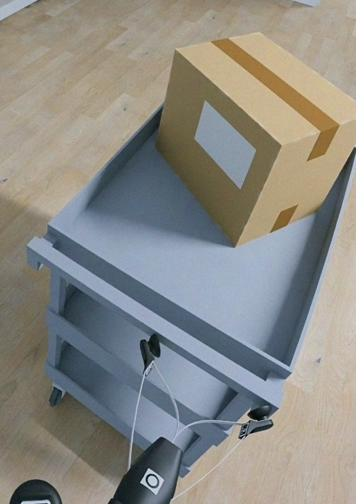

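Call:
move(
  blocking=false,
  cameras=[],
  r2={"base": {"translate_m": -0.67, "strafe_m": -0.418}},
)

Call:
wait(
  seconds=5,
  cameras=[],
)

Scene clock: 5065.70 s.
move: r2 moving
r1.base_odometry: x=-1.400 y=+1.570 heading=+2.856
r1.turned_by_wheels: +0.000
r1.turned_by_imu: +0.000
r1.base_tilt: forward=-1.6 right=+1.3
r1.lidar_m: 2.35 0.37 0.25 - 0.25 0.26 0.47 3.79 1.14 2.56 2.85 2.38
r1.base_status: not commanded
r1.joint_positions: lift_m=+0.127 arm_m=+0.000 wrist_yaw_rad=+3.092 wrist_pitch_rad=+0.002 wrist_roll_rad=+0.000 gripper_m=+0.056
r1.joint_status: not commanded
r1.measured_speeds: translate_m=+0.000 strafe_m=+0.000 rotate_rad=+0.000 lift_m=+0.000 arm_m=+0.000 wrist_yaw_rad=+0.000 wrist_pitch_rad=+0.000 wrist_roll_rad=+0.000
r1.motor_effort: lift_m=+20(20) arm_m=+4(4) wheel_0=-1(1) wheel_1=+0(0) wheel_2=+0(0)
r1.servo_current: wrist_yaw_rad=59(72) wrist_pitch_rad=46(46) wrist_roll_rad=59(59) gripper_m=52(52)
r1.hand_pose: x=-0.1128 y=+0.1017 z=+0.3046 quat_wxyz=(+0.025, -0.001, +0.000, +1.000) (m; r1's base frame)
r1.wrist_depth_mm: 136 138 - 442 274 196 - / 110 139 - 445 293 190 - / 117 139 248 452 277 191 - / 136 151 - 452 279 191 - / 1983 - - 455 279 191 161 / 1182 1205 194 455 196 192 162 / 842 768 750 143 263 175 -
r2.base_odometry: x=+0.179 y=-0.412 heading=-1.398
r2.turned_by_wheels: +0.001
r2.turned_by_imu: +0.001
r2.base_tilt: forward=-0.7 right=+0.1
r2.lidar_m: 0.49 2.11 2.11 2.06 1.69 1.66 1.88 2.63 2.60 2.90 0.51 0.39
r2.base_status: translate_m moving; strafe_m moving
r2.joint_positions: lift_m=+0.681 arm_m=+0.000 wrist_yaw_rad=-0.727 wrist_pitch_rad=+0.003 wrist_roll_rad=+0.002 gripper_m=+0.141
r2.joint_status: not commanded
r2.measured_speeds: translate_m=-0.117 strafe_m=-0.073 rotate_rad=+0.003 lift_m=+0.000 arm_m=+0.000 wrist_yaw_rad=+0.000 wrist_pitch_rad=+0.000 wrist_roll_rad=+0.000
r2.motor_effort: lift_m=+16(17) arm_m=+4(4) wheel_0=+7(9) wheel_1=-12(12) wheel_2=+12(12)
r2.servo_current: wrist_yaw_rad=33(52) wrist_pitch_rad=39(46) wrist_roll_rad=52(59) gripper_m=52(59)
r2.hand_pose: x=+0.3283 y=-0.2570 z=+0.8585 quat_wxyz=(+0.935, +0.001, +0.001, -0.356) (m; r2's base frame)
r2.wrist_depth_mm: - - - - - - - / - - 591 - - - - / - 676 559 640 - - - / - 691 559 654 - - - / 274 271 268 262 256 - - / 317 213 251 250 247 - - / 1808 1808 - - - 1756 1808
pictures: none
No camera images: "cameras" was empty.

Scene clock: 5069.17 s.
earlier move: r2 done
r1.base_odometry: x=-1.400 y=+1.570 heading=+2.856
r1.turned_by_wheels: +0.000
r1.turned_by_imu: +0.000
r1.base_tilt: forward=-1.6 right=+1.3
r1.lidar_m: 2.34 0.37 0.25 - 0.25 0.25 0.47 3.78 1.17 2.56 2.82 2.37
r1.base_status: not commanded
r1.joint_positions: lift_m=+0.127 arm_m=+0.000 wrist_yaw_rad=+3.092 wrist_pitch_rad=+0.002 wrist_roll_rad=+0.000 gripper_m=+0.056
r1.joint_status: not commanded
r1.measured_speeds: translate_m=+0.000 strafe_m=+0.000 rotate_rad=+0.000 lift_m=+0.000 arm_m=+0.000 wrist_yaw_rad=+0.000 wrist_pitch_rad=+0.000 wrist_roll_rad=+0.000
r1.motor_effort: lift_m=+20(20) arm_m=+4(4) wheel_0=+0(1) wheel_1=+0(1) wheel_2=+0(0)
r1.servo_current: wrist_yaw_rad=46(72) wrist_pitch_rad=46(52) wrist_roll_rad=39(65) gripper_m=46(52)
r1.hand_pose: x=-0.1128 y=+0.1017 z=+0.3046 quat_wxyz=(+0.025, -0.001, +0.000, +1.000) (m; r1's base frame)
r1.wrist_depth_mm: 136 138 - 439 274 196 - / 110 138 - 442 291 190 - / 117 139 250 452 278 191 - / 136 151 - 449 279 191 - / 1921 - - 452 279 191 161 / 1205 1205 195 459 196 192 162 / 842 768 750 143 264 175 -
r2.base_odometry: x=-0.323 y=+0.150 heading=-1.399
r2.turned_by_wheels: +0.000
r2.turned_by_imu: -0.001
r2.base_tilt: forward=-0.7 right=+0.1
r2.lidar_m: 0.93 1.21 2.83 1.78 1.45 1.45 1.64 1.89 1.88 2.12 3.31 3.36
r2.base_status: done
r2.joint_positions: lift_m=+0.681 arm_m=+0.000 wrist_yaw_rad=-0.727 wrist_pitch_rad=+0.003 wrist_roll_rad=+0.002 gripper_m=+0.141
r2.joint_status: not commanded
r2.measured_speeds: translate_m=+0.000 strafe_m=+0.000 rotate_rad=+0.000 lift_m=+0.000 arm_m=+0.000 wrist_yaw_rad=+0.000 wrist_pitch_rad=+0.000 wrist_roll_rad=+0.000
r2.motor_effort: lift_m=+17(17) arm_m=+4(4) wheel_0=+4(10) wheel_1=-3(12) wheel_2=+3(13)
r2.servo_current: wrist_yaw_rad=46(59) wrist_pitch_rad=39(52) wrist_roll_rad=52(59) gripper_m=52(59)
r2.hand_pose: x=+0.3283 y=-0.2570 z=+0.8585 quat_wxyz=(+0.935, +0.001, +0.001, -0.356) (m; r2's base frame)
r2.wrist_depth_mm: - - - - - - - / - - - - - - - / - - - - - - - / 917 - - - - - - / - - - - - - - / - 215 - - - - - / 878 1863 1921 - 1921 1756 1808
wait: 3.47 of 5 s (r2 has come to rest)
pictures: none
No camera images: "cameras" was empty.

Call:
move(
  blocking=false,
  cameras=[],
  r2={"base": {"rotate_rad": 2.45}, "joints": {"wrist_yaw_rad": 0.0}},
)

Call:
wait(
  seconds=4,
  cameras=[],
)

Scene clock: 5073.80 s.
move: r2 moving
r1.base_odometry: x=-1.400 y=+1.570 heading=+2.856
r1.turned_by_wheels: +0.000
r1.turned_by_imu: +0.000
r1.base_tilt: forward=-1.6 right=+1.3
r1.lidar_m: 2.32 0.35 0.25 - 0.25 0.25 0.47 3.79 1.15 2.53 2.83 2.39
r1.base_status: not commanded
r1.joint_positions: lift_m=+0.127 arm_m=+0.000 wrist_yaw_rad=+3.092 wrist_pitch_rad=+0.002 wrist_roll_rad=+0.000 gripper_m=+0.056
r1.joint_status: not commanded
r1.measured_speeds: translate_m=+0.000 strafe_m=+0.000 rotate_rad=+0.000 lift_m=+0.000 arm_m=+0.000 wrist_yaw_rad=+0.000 wrist_pitch_rad=+0.000 wrist_roll_rad=+0.000
r1.motor_effort: lift_m=+20(20) arm_m=+4(4) wheel_0=+0(1) wheel_1=+0(0) wheel_2=+0(0)
r1.servo_current: wrist_yaw_rad=65(65) wrist_pitch_rad=46(52) wrist_roll_rad=39(59) gripper_m=39(46)
r1.hand_pose: x=-0.1128 y=+0.1017 z=+0.3046 quat_wxyz=(+0.025, -0.001, +0.000, +1.000) (m; r1's base frame)
r1.wrist_depth_mm: 136 138 - 439 274 196 - / 110 138 - 445 294 190 - / 117 139 248 452 278 191 - / 136 151 - 452 278 191 - / 1983 - - 455 281 191 161 / 1182 1182 195 462 196 192 162 / 854 759 759 143 264 175 -
r2.base_odometry: x=-0.323 y=+0.150 heading=-1.148
r2.turned_by_wheels: +0.251
r2.turned_by_imu: +0.244
r2.base_tilt: forward=-0.7 right=+0.1
r2.lidar_m: 0.94 2.83 2.32 1.57 1.44 1.49 1.89 1.89 1.94 2.46 3.36 1.06
r2.base_status: rotate_rad moving
r2.joint_positions: lift_m=+0.681 arm_m=+0.000 wrist_yaw_rad=-0.166 wrist_pitch_rad=+0.003 wrist_roll_rad=+0.002 gripper_m=+0.141
r2.joint_status: wrist_yaw_rad moving
r2.measured_speeds: translate_m=-0.001 strafe_m=+0.000 rotate_rad=+0.976 lift_m=+0.000 arm_m=+0.000 wrist_yaw_rad=+1.687 wrist_pitch_rad=+0.000 wrist_roll_rad=+0.000
r2.motor_effort: lift_m=+16(17) arm_m=+4(4) wheel_0=-8(11) wheel_1=-8(10) wheel_2=-11(11)
r2.servo_current: wrist_yaw_rad=65(156) wrist_pitch_rad=46(46) wrist_roll_rad=52(52) gripper_m=52(52)
r2.hand_pose: x=+0.4408 y=-0.1340 z=+0.8585 quat_wxyz=(+0.997, +0.001, +0.001, -0.083) (m; r2's base frame)
r2.wrist_depth_mm: - - - - - - - / - - - - - - - / - - - 1060 - - - / - - - 1042 - - - / - - - - - - - / - - 190 160 212 - - / 1921 1863 960 - - 1756 1808
pictures: none
No camera images: "cameras" was empty.

Scene clock: 5075.80 s.
earlier move: r2 done
r1.base_odometry: x=-1.400 y=+1.570 heading=+2.856
r1.turned_by_wheels: +0.000
r1.turned_by_imu: +0.000
r1.base_tilt: forward=-1.6 right=+1.3
r1.lidar_m: 2.35 0.36 0.25 - 0.25 0.25 0.47 3.79 1.16 2.55 2.83 2.39
r1.base_status: not commanded
r1.joint_positions: lift_m=+0.127 arm_m=+0.000 wrist_yaw_rad=+3.092 wrist_pitch_rad=+0.002 wrist_roll_rad=+0.000 gripper_m=+0.056
r1.joint_status: not commanded
r1.measured_speeds: translate_m=+0.000 strafe_m=+0.000 rotate_rad=+0.000 lift_m=+0.000 arm_m=+0.000 wrist_yaw_rad=+0.000 wrist_pitch_rad=+0.000 wrist_roll_rad=+0.000
r1.motor_effort: lift_m=+20(20) arm_m=+4(4) wheel_0=+0(1) wheel_1=+0(0) wheel_2=+0(0)
r1.servo_current: wrist_yaw_rad=46(72) wrist_pitch_rad=46(52) wrist_roll_rad=46(59) gripper_m=33(46)
r1.hand_pose: x=-0.1128 y=+0.1017 z=+0.3046 quat_wxyz=(+0.025, -0.001, +0.000, +1.000) (m; r1's base frame)
r1.wrist_depth_mm: 136 138 - 439 273 196 - / 110 138 - 449 294 190 - / 117 138 249 449 279 190 - / 136 151 - 449 278 191 - / - - - 455 279 191 161 / 1205 1182 195 462 196 191 161 / 854 759 768 143 260 175 -
r2.base_odometry: x=-0.323 y=+0.150 heading=+1.051
r2.turned_by_wheels: +2.198
r2.turned_by_imu: +2.140
r2.base_tilt: forward=-0.7 right=+0.1
r2.lidar_m: 1.42 1.50 1.98 1.87 1.96 2.67 - 0.95 0.94 2.84 2.10 1.50
r2.base_status: done
r2.joint_positions: lift_m=+0.681 arm_m=+0.000 wrist_yaw_rad=-0.003 wrist_pitch_rad=+0.003 wrist_roll_rad=+0.002 gripper_m=+0.141
r2.joint_status: all done
r2.measured_speeds: translate_m=+0.000 strafe_m=+0.000 rotate_rad=+0.000 lift_m=+0.000 arm_m=+0.000 wrist_yaw_rad=+0.000 wrist_pitch_rad=+0.000 wrist_roll_rad=+0.000
r2.motor_effort: lift_m=+16(17) arm_m=+1(4) wheel_0=-4(11) wheel_1=-2(10) wheel_2=-5(13)
r2.servo_current: wrist_yaw_rad=46(156) wrist_pitch_rad=46(46) wrist_roll_rad=46(59) gripper_m=46(59)
r2.hand_pose: x=+0.4591 y=-0.0881 z=+0.8585 quat_wxyz=(+1.000, +0.001, +0.001, -0.001) (m; r2's base frame)
r2.wrist_depth_mm: - - - - - - - / - - - - - - - / - - - - - - - / - - - - - - - / - - - - - - - / - 189 - 158 183 186 - / - - - - - - -
wait: 2.00 of 4 s (r2 has come to rest)
pictures: none
No camera images: "cameras" was empty.

Call:
wait(
  seconds=0,
  cameras=["r2_wrist_camera"],
)

Scene clock: 5081.20 s.
r1.base_odometry: x=-1.400 y=+1.570 heading=+2.856
r1.turned_by_wheels: +0.000
r1.turned_by_imu: +0.000
r1.base_tilt: forward=-1.6 right=+1.3
r1.lidar_m: 2.33 0.37 0.25 - 0.25 0.25 0.46 3.79 1.16 2.55 2.84 2.36
r1.base_status: not commanded
r1.joint_positions: lift_m=+0.127 arm_m=+0.000 wrist_yaw_rad=+3.092 wrist_pitch_rad=+0.002 wrist_roll_rad=+0.000 gripper_m=+0.056
r1.joint_status: not commanded
r1.measured_speeds: translate_m=+0.000 strafe_m=+0.000 rotate_rad=+0.000 lift_m=+0.000 arm_m=+0.000 wrist_yaw_rad=+0.000 wrist_pitch_rad=+0.000 wrist_roll_rad=+0.000
r1.motor_effort: lift_m=+20(20) arm_m=+4(4) wheel_0=+0(1) wheel_1=+0(0) wheel_2=+0(0)
r1.servo_current: wrist_yaw_rad=46(72) wrist_pitch_rad=39(52) wrist_roll_rad=59(59) gripper_m=33(46)
r1.hand_pose: x=-0.1128 y=+0.1017 z=+0.3046 quat_wxyz=(+0.025, -0.001, +0.000, +1.000) (m; r1's base frame)
r1.wrist_depth_mm: 136 138 - 445 273 195 - / 110 139 - 445 296 189 - / 117 139 250 449 277 190 - / 136 151 - 455 279 191 - / 1983 - - 455 278 192 161 / 1205 1205 195 459 196 191 161 / 831 759 768 143 264 175 -
r2.base_odometry: x=-0.323 y=+0.150 heading=+1.051
r2.turned_by_wheels: +0.000
r2.turned_by_imu: +0.000
r2.base_tilt: forward=-0.7 right=+0.1
r2.lidar_m: 1.42 1.51 1.99 1.87 1.97 2.69 - 0.94 0.95 2.82 2.09 1.51
r2.base_status: done
r2.joint_positions: lift_m=+0.681 arm_m=+0.000 wrist_yaw_rad=-0.003 wrist_pitch_rad=+0.003 wrist_roll_rad=+0.002 gripper_m=+0.141
r2.joint_status: all done
r2.measured_speeds: translate_m=+0.000 strafe_m=+0.000 rotate_rad=+0.000 lift_m=+0.000 arm_m=+0.000 wrist_yaw_rad=+0.000 wrist_pitch_rad=+0.000 wrist_roll_rad=+0.000
r2.motor_effort: lift_m=+16(17) arm_m=-3(4) wheel_0=-3(11) wheel_1=-2(10) wheel_2=-5(13)
r2.servo_current: wrist_yaw_rad=39(156) wrist_pitch_rad=39(46) wrist_roll_rad=46(59) gripper_m=52(59)
r2.hand_pose: x=+0.4591 y=-0.0881 z=+0.8585 quat_wxyz=(+1.000, +0.001, +0.001, -0.001) (m; r2's base frame)
r2.wrist_depth_mm: - - - - - - - / - - - - - - - / - - - - - - - / - - - - - - - / - - - - - - - / - 189 - 158 183 186 - / - - - - - - -
pictures: r2_wrist_camera
Images, in order (width x height): r2_wrist_camera 616x392.

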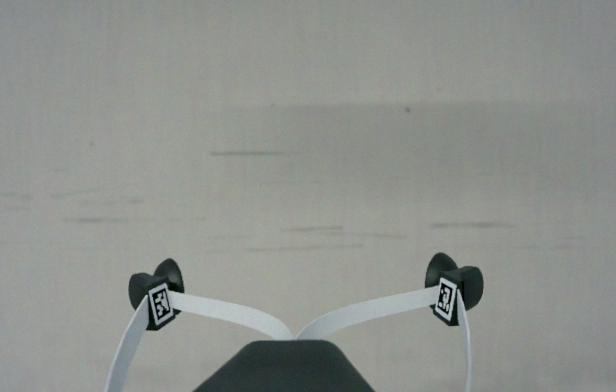

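Call:
move(
  blocking=false,
  cameras=[],
  r2={"base": {"translate_m": -1.9}},
)

Call:
wait(
  seconds=9,
  cameras=["r2_head_camera"],
)

Scene clock: 5087.73 s.
move: r2 moving
r1.base_odometry: x=-1.400 y=+1.570 heading=+2.856
r1.turned_by_wheels: +0.000
r1.turned_by_imu: +0.000
r1.base_tilt: forward=-1.6 right=+1.3
r1.lidar_m: 2.35 0.36 0.25 - 0.25 0.25 0.46 3.80 1.16 2.55 2.84 2.35
r1.base_status: not commanded
r1.joint_positions: lift_m=+0.127 arm_m=+0.000 wrist_yaw_rad=+3.092 wrist_pitch_rad=+0.002 wrist_roll_rad=+0.000 gripper_m=+0.056
r1.joint_status: not commanded
r1.measured_speeds: translate_m=+0.000 strafe_m=+0.000 rotate_rad=+0.000 lift_m=+0.000 arm_m=+0.000 wrist_yaw_rad=+0.000 wrist_pitch_rad=+0.000 wrist_roll_rad=+0.000
r1.motor_effort: lift_m=+20(20) arm_m=+4(4) wheel_0=+0(1) wheel_1=+0(0) wheel_2=+0(0)
r1.servo_current: wrist_yaw_rad=59(65) wrist_pitch_rad=46(46) wrist_roll_rad=46(65) gripper_m=39(46)
r1.hand_pose: x=-0.1128 y=+0.1017 z=+0.3046 quat_wxyz=(+0.025, -0.001, +0.000, +1.000) (m; r1's base frame)
r1.wrist_depth_mm: 136 138 - 445 276 196 - / 110 138 - 449 294 190 - / 117 139 249 445 277 190 - / 136 151 - 452 278 191 - / - - - 459 279 191 162 / 1205 1229 195 455 196 191 162 / 842 759 768 143 263 175 -
r2.base_odometry: x=-0.339 y=+0.123 heading=+1.050
r2.turned_by_wheels: +0.000
r2.turned_by_imu: +0.000
r2.base_tilt: forward=-0.7 right=+0.0
r2.lidar_m: 1.46 1.51 1.99 1.88 1.96 2.70 - 0.98 0.89 2.84 2.13 1.55
r2.base_status: translate_m moving
r2.joint_positions: lift_m=+0.681 arm_m=+0.000 wrist_yaw_rad=-0.003 wrist_pitch_rad=+0.003 wrist_roll_rad=+0.002 gripper_m=+0.141
r2.joint_status: not commanded
r2.measured_speeds: translate_m=-0.122 strafe_m=+0.000 rotate_rad=+0.006 lift_m=+0.000 arm_m=+0.000 wrist_yaw_rad=+0.000 wrist_pitch_rad=+0.000 wrist_roll_rad=+0.000
r2.motor_effort: lift_m=+17(17) arm_m=-3(4) wheel_0=-7(11) wheel_1=-6(8) wheel_2=+12(13)
r2.servo_current: wrist_yaw_rad=52(52) wrist_pitch_rad=46(52) wrist_roll_rad=46(59) gripper_m=52(52)
r2.hand_pose: x=+0.4591 y=-0.0881 z=+0.8585 quat_wxyz=(+1.000, +0.001, +0.001, -0.001) (m; r2's base frame)
r2.wrist_depth_mm: - - - - - - - / - - - - - - - / - - - - - - - / - - - - - - - / - - - - - - - / - 189 - 158 183 186 - / - - - - - - -
pictures: none
No camera images: "cameras" was empty.

Scene clock: 5095.07 s.
earlier move: r2 done
r1.base_odometry: x=-1.400 y=+1.570 heading=+2.856
r1.turned_by_wheels: +0.000
r1.turned_by_imu: +0.000
r1.base_tilt: forward=-1.6 right=+1.3
r1.lidar_m: 1.50 0.37 0.25 - 0.25 0.25 0.47 3.78 1.16 2.59 2.83 2.40
r1.base_status: not commanded
r1.joint_positions: lift_m=+0.127 arm_m=+0.000 wrist_yaw_rad=+3.092 wrist_pitch_rad=+0.002 wrist_roll_rad=+0.000 gripper_m=+0.056
r1.joint_status: not commanded
r1.measured_speeds: translate_m=+0.000 strafe_m=+0.000 rotate_rad=+0.000 lift_m=+0.000 arm_m=+0.000 wrist_yaw_rad=+0.000 wrist_pitch_rad=+0.000 wrist_roll_rad=+0.000
r1.motor_effort: lift_m=+20(20) arm_m=+4(4) wheel_0=+0(1) wheel_1=+0(0) wheel_2=+0(0)
r1.servo_current: wrist_yaw_rad=52(72) wrist_pitch_rad=46(52) wrist_roll_rad=59(65) gripper_m=39(52)
r1.hand_pose: x=-0.1128 y=+0.1017 z=+0.3046 quat_wxyz=(+0.025, -0.001, +0.000, +1.000) (m; r1's base frame)
r1.wrist_depth_mm: 136 138 - 445 273 196 - / 110 138 - 442 294 190 - / 117 139 249 449 277 190 - / 136 151 - 449 278 191 - / 1983 - - 459 281 193 162 / 1205 1205 195 459 196 192 161 / 866 750 759 143 264 175 -
r2.base_odometry: x=-1.268 y=-1.498 heading=+1.050
r2.turned_by_wheels: +0.000
r2.turned_by_imu: -0.001
r2.base_tilt: forward=-0.7 right=+0.0
r2.lidar_m: 3.34 2.70 1.97 1.86 1.93 2.59 1.47 2.65 3.01 2.87 0.88 0.95
r2.base_status: done
r2.joint_positions: lift_m=+0.681 arm_m=+0.000 wrist_yaw_rad=-0.003 wrist_pitch_rad=+0.003 wrist_roll_rad=+0.002 gripper_m=+0.141
r2.joint_status: not commanded
r2.measured_speeds: translate_m=+0.000 strafe_m=+0.000 rotate_rad=+0.000 lift_m=+0.000 arm_m=+0.000 wrist_yaw_rad=+0.000 wrist_pitch_rad=+0.000 wrist_roll_rad=+0.000
r2.motor_effort: lift_m=+16(17) arm_m=-3(4) wheel_0=-3(11) wheel_1=-4(9) wheel_2=+4(14)
r2.servo_current: wrist_yaw_rad=39(65) wrist_pitch_rad=46(52) wrist_roll_rad=39(65) gripper_m=52(59)
r2.hand_pose: x=+0.4591 y=-0.0881 z=+0.8585 quat_wxyz=(+1.000, +0.001, +0.001, -0.001) (m; r2's base frame)
r2.wrist_depth_mm: - - - - - - - / - - - - - - - / - - - - - - - / - - - - - - - / - - - - - - - / - - - - - - - / 1863 1808 1921 - 1921 1756 891
wait: 7.33 of 9 s (r2 has come to rest)
pictures: r2_head_camera
Images, in order (width x height): r2_head_camera 420x560.

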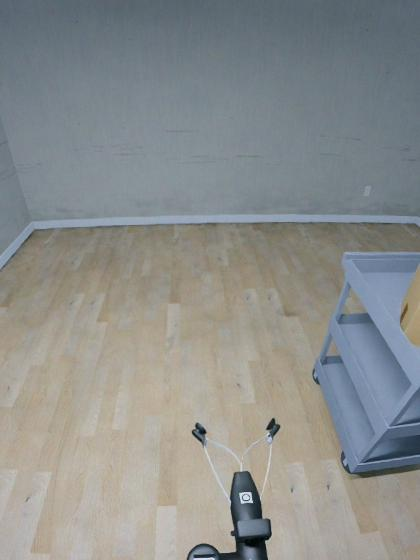

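Call:
move(
  blocking=false,
  cameras=[],
  r2={"base": {"translate_m": -0.15, "strafe_m": -0.81}},
)

Call:
wait(
  seconds=5,
  cameras=["r2_head_camera", "r2_wrist_camera"],
)

Scene clock: 5106.00 s.
move: r2 moving
r1.base_odometry: x=-1.400 y=+1.570 heading=+2.856
r1.turned_by_wheels: +0.000
r1.turned_by_imu: +0.000
r1.base_tilt: forward=-1.6 right=+1.3
r1.lidar_m: 1.52 0.35 0.25 - 0.25 0.26 0.46 3.80 1.16 2.59 2.84 2.39
r1.base_status: not commanded
r1.joint_positions: lift_m=+0.127 arm_m=+0.000 wrist_yaw_rad=+3.092 wrist_pitch_rad=+0.002 wrist_roll_rad=+0.000 gripper_m=+0.056
r1.joint_status: not commanded
r1.measured_speeds: translate_m=+0.000 strafe_m=+0.000 rotate_rad=+0.000 lift_m=+0.000 arm_m=+0.000 wrist_yaw_rad=+0.000 wrist_pitch_rad=+0.000 wrist_roll_rad=+0.000
r1.motor_effort: lift_m=+20(20) arm_m=+4(4) wheel_0=+0(0) wheel_1=+0(0) wheel_2=+0(0)
r1.servo_current: wrist_yaw_rad=59(59) wrist_pitch_rad=39(46) wrist_roll_rad=52(59) gripper_m=39(46)
r1.hand_pose: x=-0.1128 y=+0.1017 z=+0.3046 quat_wxyz=(+0.025, -0.001, +0.000, +1.000) (m; r1's base frame)
r1.wrist_depth_mm: 136 138 - 442 274 196 - / 110 138 - 449 293 190 - / 117 139 248 449 277 190 - / 136 151 - 449 278 191 - / 1921 - - 455 279 191 161 / 1229 1205 195 459 196 193 161 / 866 741 750 143 265 175 -
r2.base_odometry: x=-1.243 y=-1.520 heading=+1.051
r2.turned_by_wheels: +0.000
r2.turned_by_imu: +0.001
r2.base_tilt: forward=-0.7 right=+0.1
r2.lidar_m: 3.33 2.74 2.00 1.90 1.99 2.58 1.45 2.66 2.96 2.83 0.85 0.90
r2.base_status: translate_m moving; strafe_m moving
r2.joint_positions: lift_m=+0.681 arm_m=+0.000 wrist_yaw_rad=-0.003 wrist_pitch_rad=+0.003 wrist_roll_rad=+0.002 gripper_m=+0.141
r2.joint_status: not commanded
r2.measured_speeds: translate_m=-0.024 strafe_m=-0.129 rotate_rad=-0.005 lift_m=+0.000 arm_m=+0.000 wrist_yaw_rad=+0.000 wrist_pitch_rad=+0.000 wrist_roll_rad=+0.000
r2.motor_effort: lift_m=+17(17) arm_m=-3(4) wheel_0=+8(11) wheel_1=-11(12) wheel_2=+8(8)
r2.servo_current: wrist_yaw_rad=46(52) wrist_pitch_rad=39(46) wrist_roll_rad=46(52) gripper_m=46(59)
r2.hand_pose: x=+0.4591 y=-0.0881 z=+0.8585 quat_wxyz=(+1.000, +0.001, +0.001, -0.001) (m; r2's base frame)
r2.wrist_depth_mm: - - - - - - - / - - - - - - - / - - - - - - - / - - - - - - - / - - - - - - - / - - - - - - - / 1921 1808 1921 - 1863 1756 -
pictures: none
No camera images: "cameras" was empty.

Scene clock: 5109.77 s.
earlier move: r2 done
r1.base_odometry: x=-1.400 y=+1.570 heading=+2.856
r1.turned_by_wheels: +0.000
r1.turned_by_imu: +0.000
r1.base_tilt: forward=-1.6 right=+1.3
r1.lidar_m: 1.66 0.37 0.25 - 0.25 0.25 0.49 3.78 1.13 2.53 2.85 1.51
r1.base_status: not commanded
r1.joint_positions: lift_m=+0.127 arm_m=+0.000 wrist_yaw_rad=+3.092 wrist_pitch_rad=+0.002 wrist_roll_rad=+0.000 gripper_m=+0.056
r1.joint_status: not commanded
r1.measured_speeds: translate_m=+0.000 strafe_m=+0.000 rotate_rad=+0.000 lift_m=+0.000 arm_m=+0.000 wrist_yaw_rad=+0.000 wrist_pitch_rad=+0.000 wrist_roll_rad=+0.000
r1.motor_effort: lift_m=+20(20) arm_m=+4(4) wheel_0=+0(1) wheel_1=+0(0) wheel_2=+0(0)
r1.servo_current: wrist_yaw_rad=59(72) wrist_pitch_rad=39(52) wrist_roll_rad=52(65) gripper_m=46(52)
r1.hand_pose: x=-0.1128 y=+0.1017 z=+0.3046 quat_wxyz=(+0.025, -0.001, +0.000, +1.000) (m; r1's base frame)
r1.wrist_depth_mm: 136 138 - 442 276 196 - / 110 138 - 445 291 190 - / 117 139 248 449 278 190 - / 136 151 - 455 277 191 - / 1983 - - 455 281 191 162 / 1182 1205 194 459 196 191 161 / 854 750 750 143 263 175 -
r2.base_odometry: x=-0.640 y=-2.031 heading=+1.051
r2.turned_by_wheels: +0.000
r2.turned_by_imu: +0.000
r2.base_tilt: forward=-0.6 right=+0.1
r2.lidar_m: 0.68 3.64 2.79 2.66 2.74 1.50 2.31 2.40 2.18 2.07 2.15 0.73
r2.base_status: done
r2.joint_positions: lift_m=+0.681 arm_m=+0.000 wrist_yaw_rad=-0.003 wrist_pitch_rad=+0.003 wrist_roll_rad=+0.002 gripper_m=+0.141
r2.joint_status: not commanded
r2.measured_speeds: translate_m=+0.000 strafe_m=+0.000 rotate_rad=+0.000 lift_m=+0.000 arm_m=+0.000 wrist_yaw_rad=+0.000 wrist_pitch_rad=+0.000 wrist_roll_rad=+0.000
r2.motor_effort: lift_m=+16(17) arm_m=-3(4) wheel_0=+2(14) wheel_1=-2(12) wheel_2=+5(8)
r2.servo_current: wrist_yaw_rad=39(65) wrist_pitch_rad=46(52) wrist_roll_rad=39(59) gripper_m=59(65)
r2.hand_pose: x=+0.4591 y=-0.0881 z=+0.8585 quat_wxyz=(+1.000, +0.001, +0.001, -0.001) (m; r2's base frame)
r2.wrist_depth_mm: - - - - - - - / - - - 559 634 - - / - - 654 544 580 - - / - - 654 554 539 - - / - - - - - - - / - - 931 167 201 201 - / 1921 1756 1708 - - 1756 1756
wait: 3.77 of 5 s (r2 has come to rest)
pictures: r2_head_camera, r2_wrist_camera
Images, in order (width x height): r2_head_camera 420x560, r2_wrist_camera 616x392.

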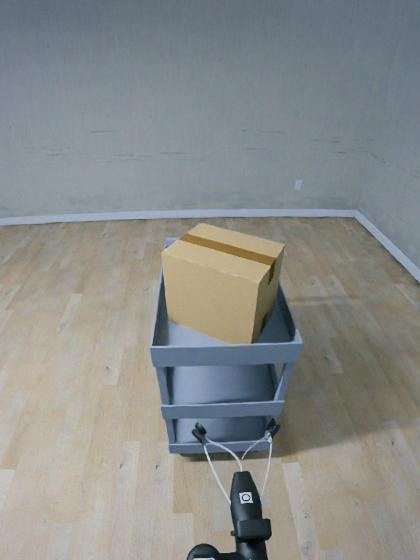

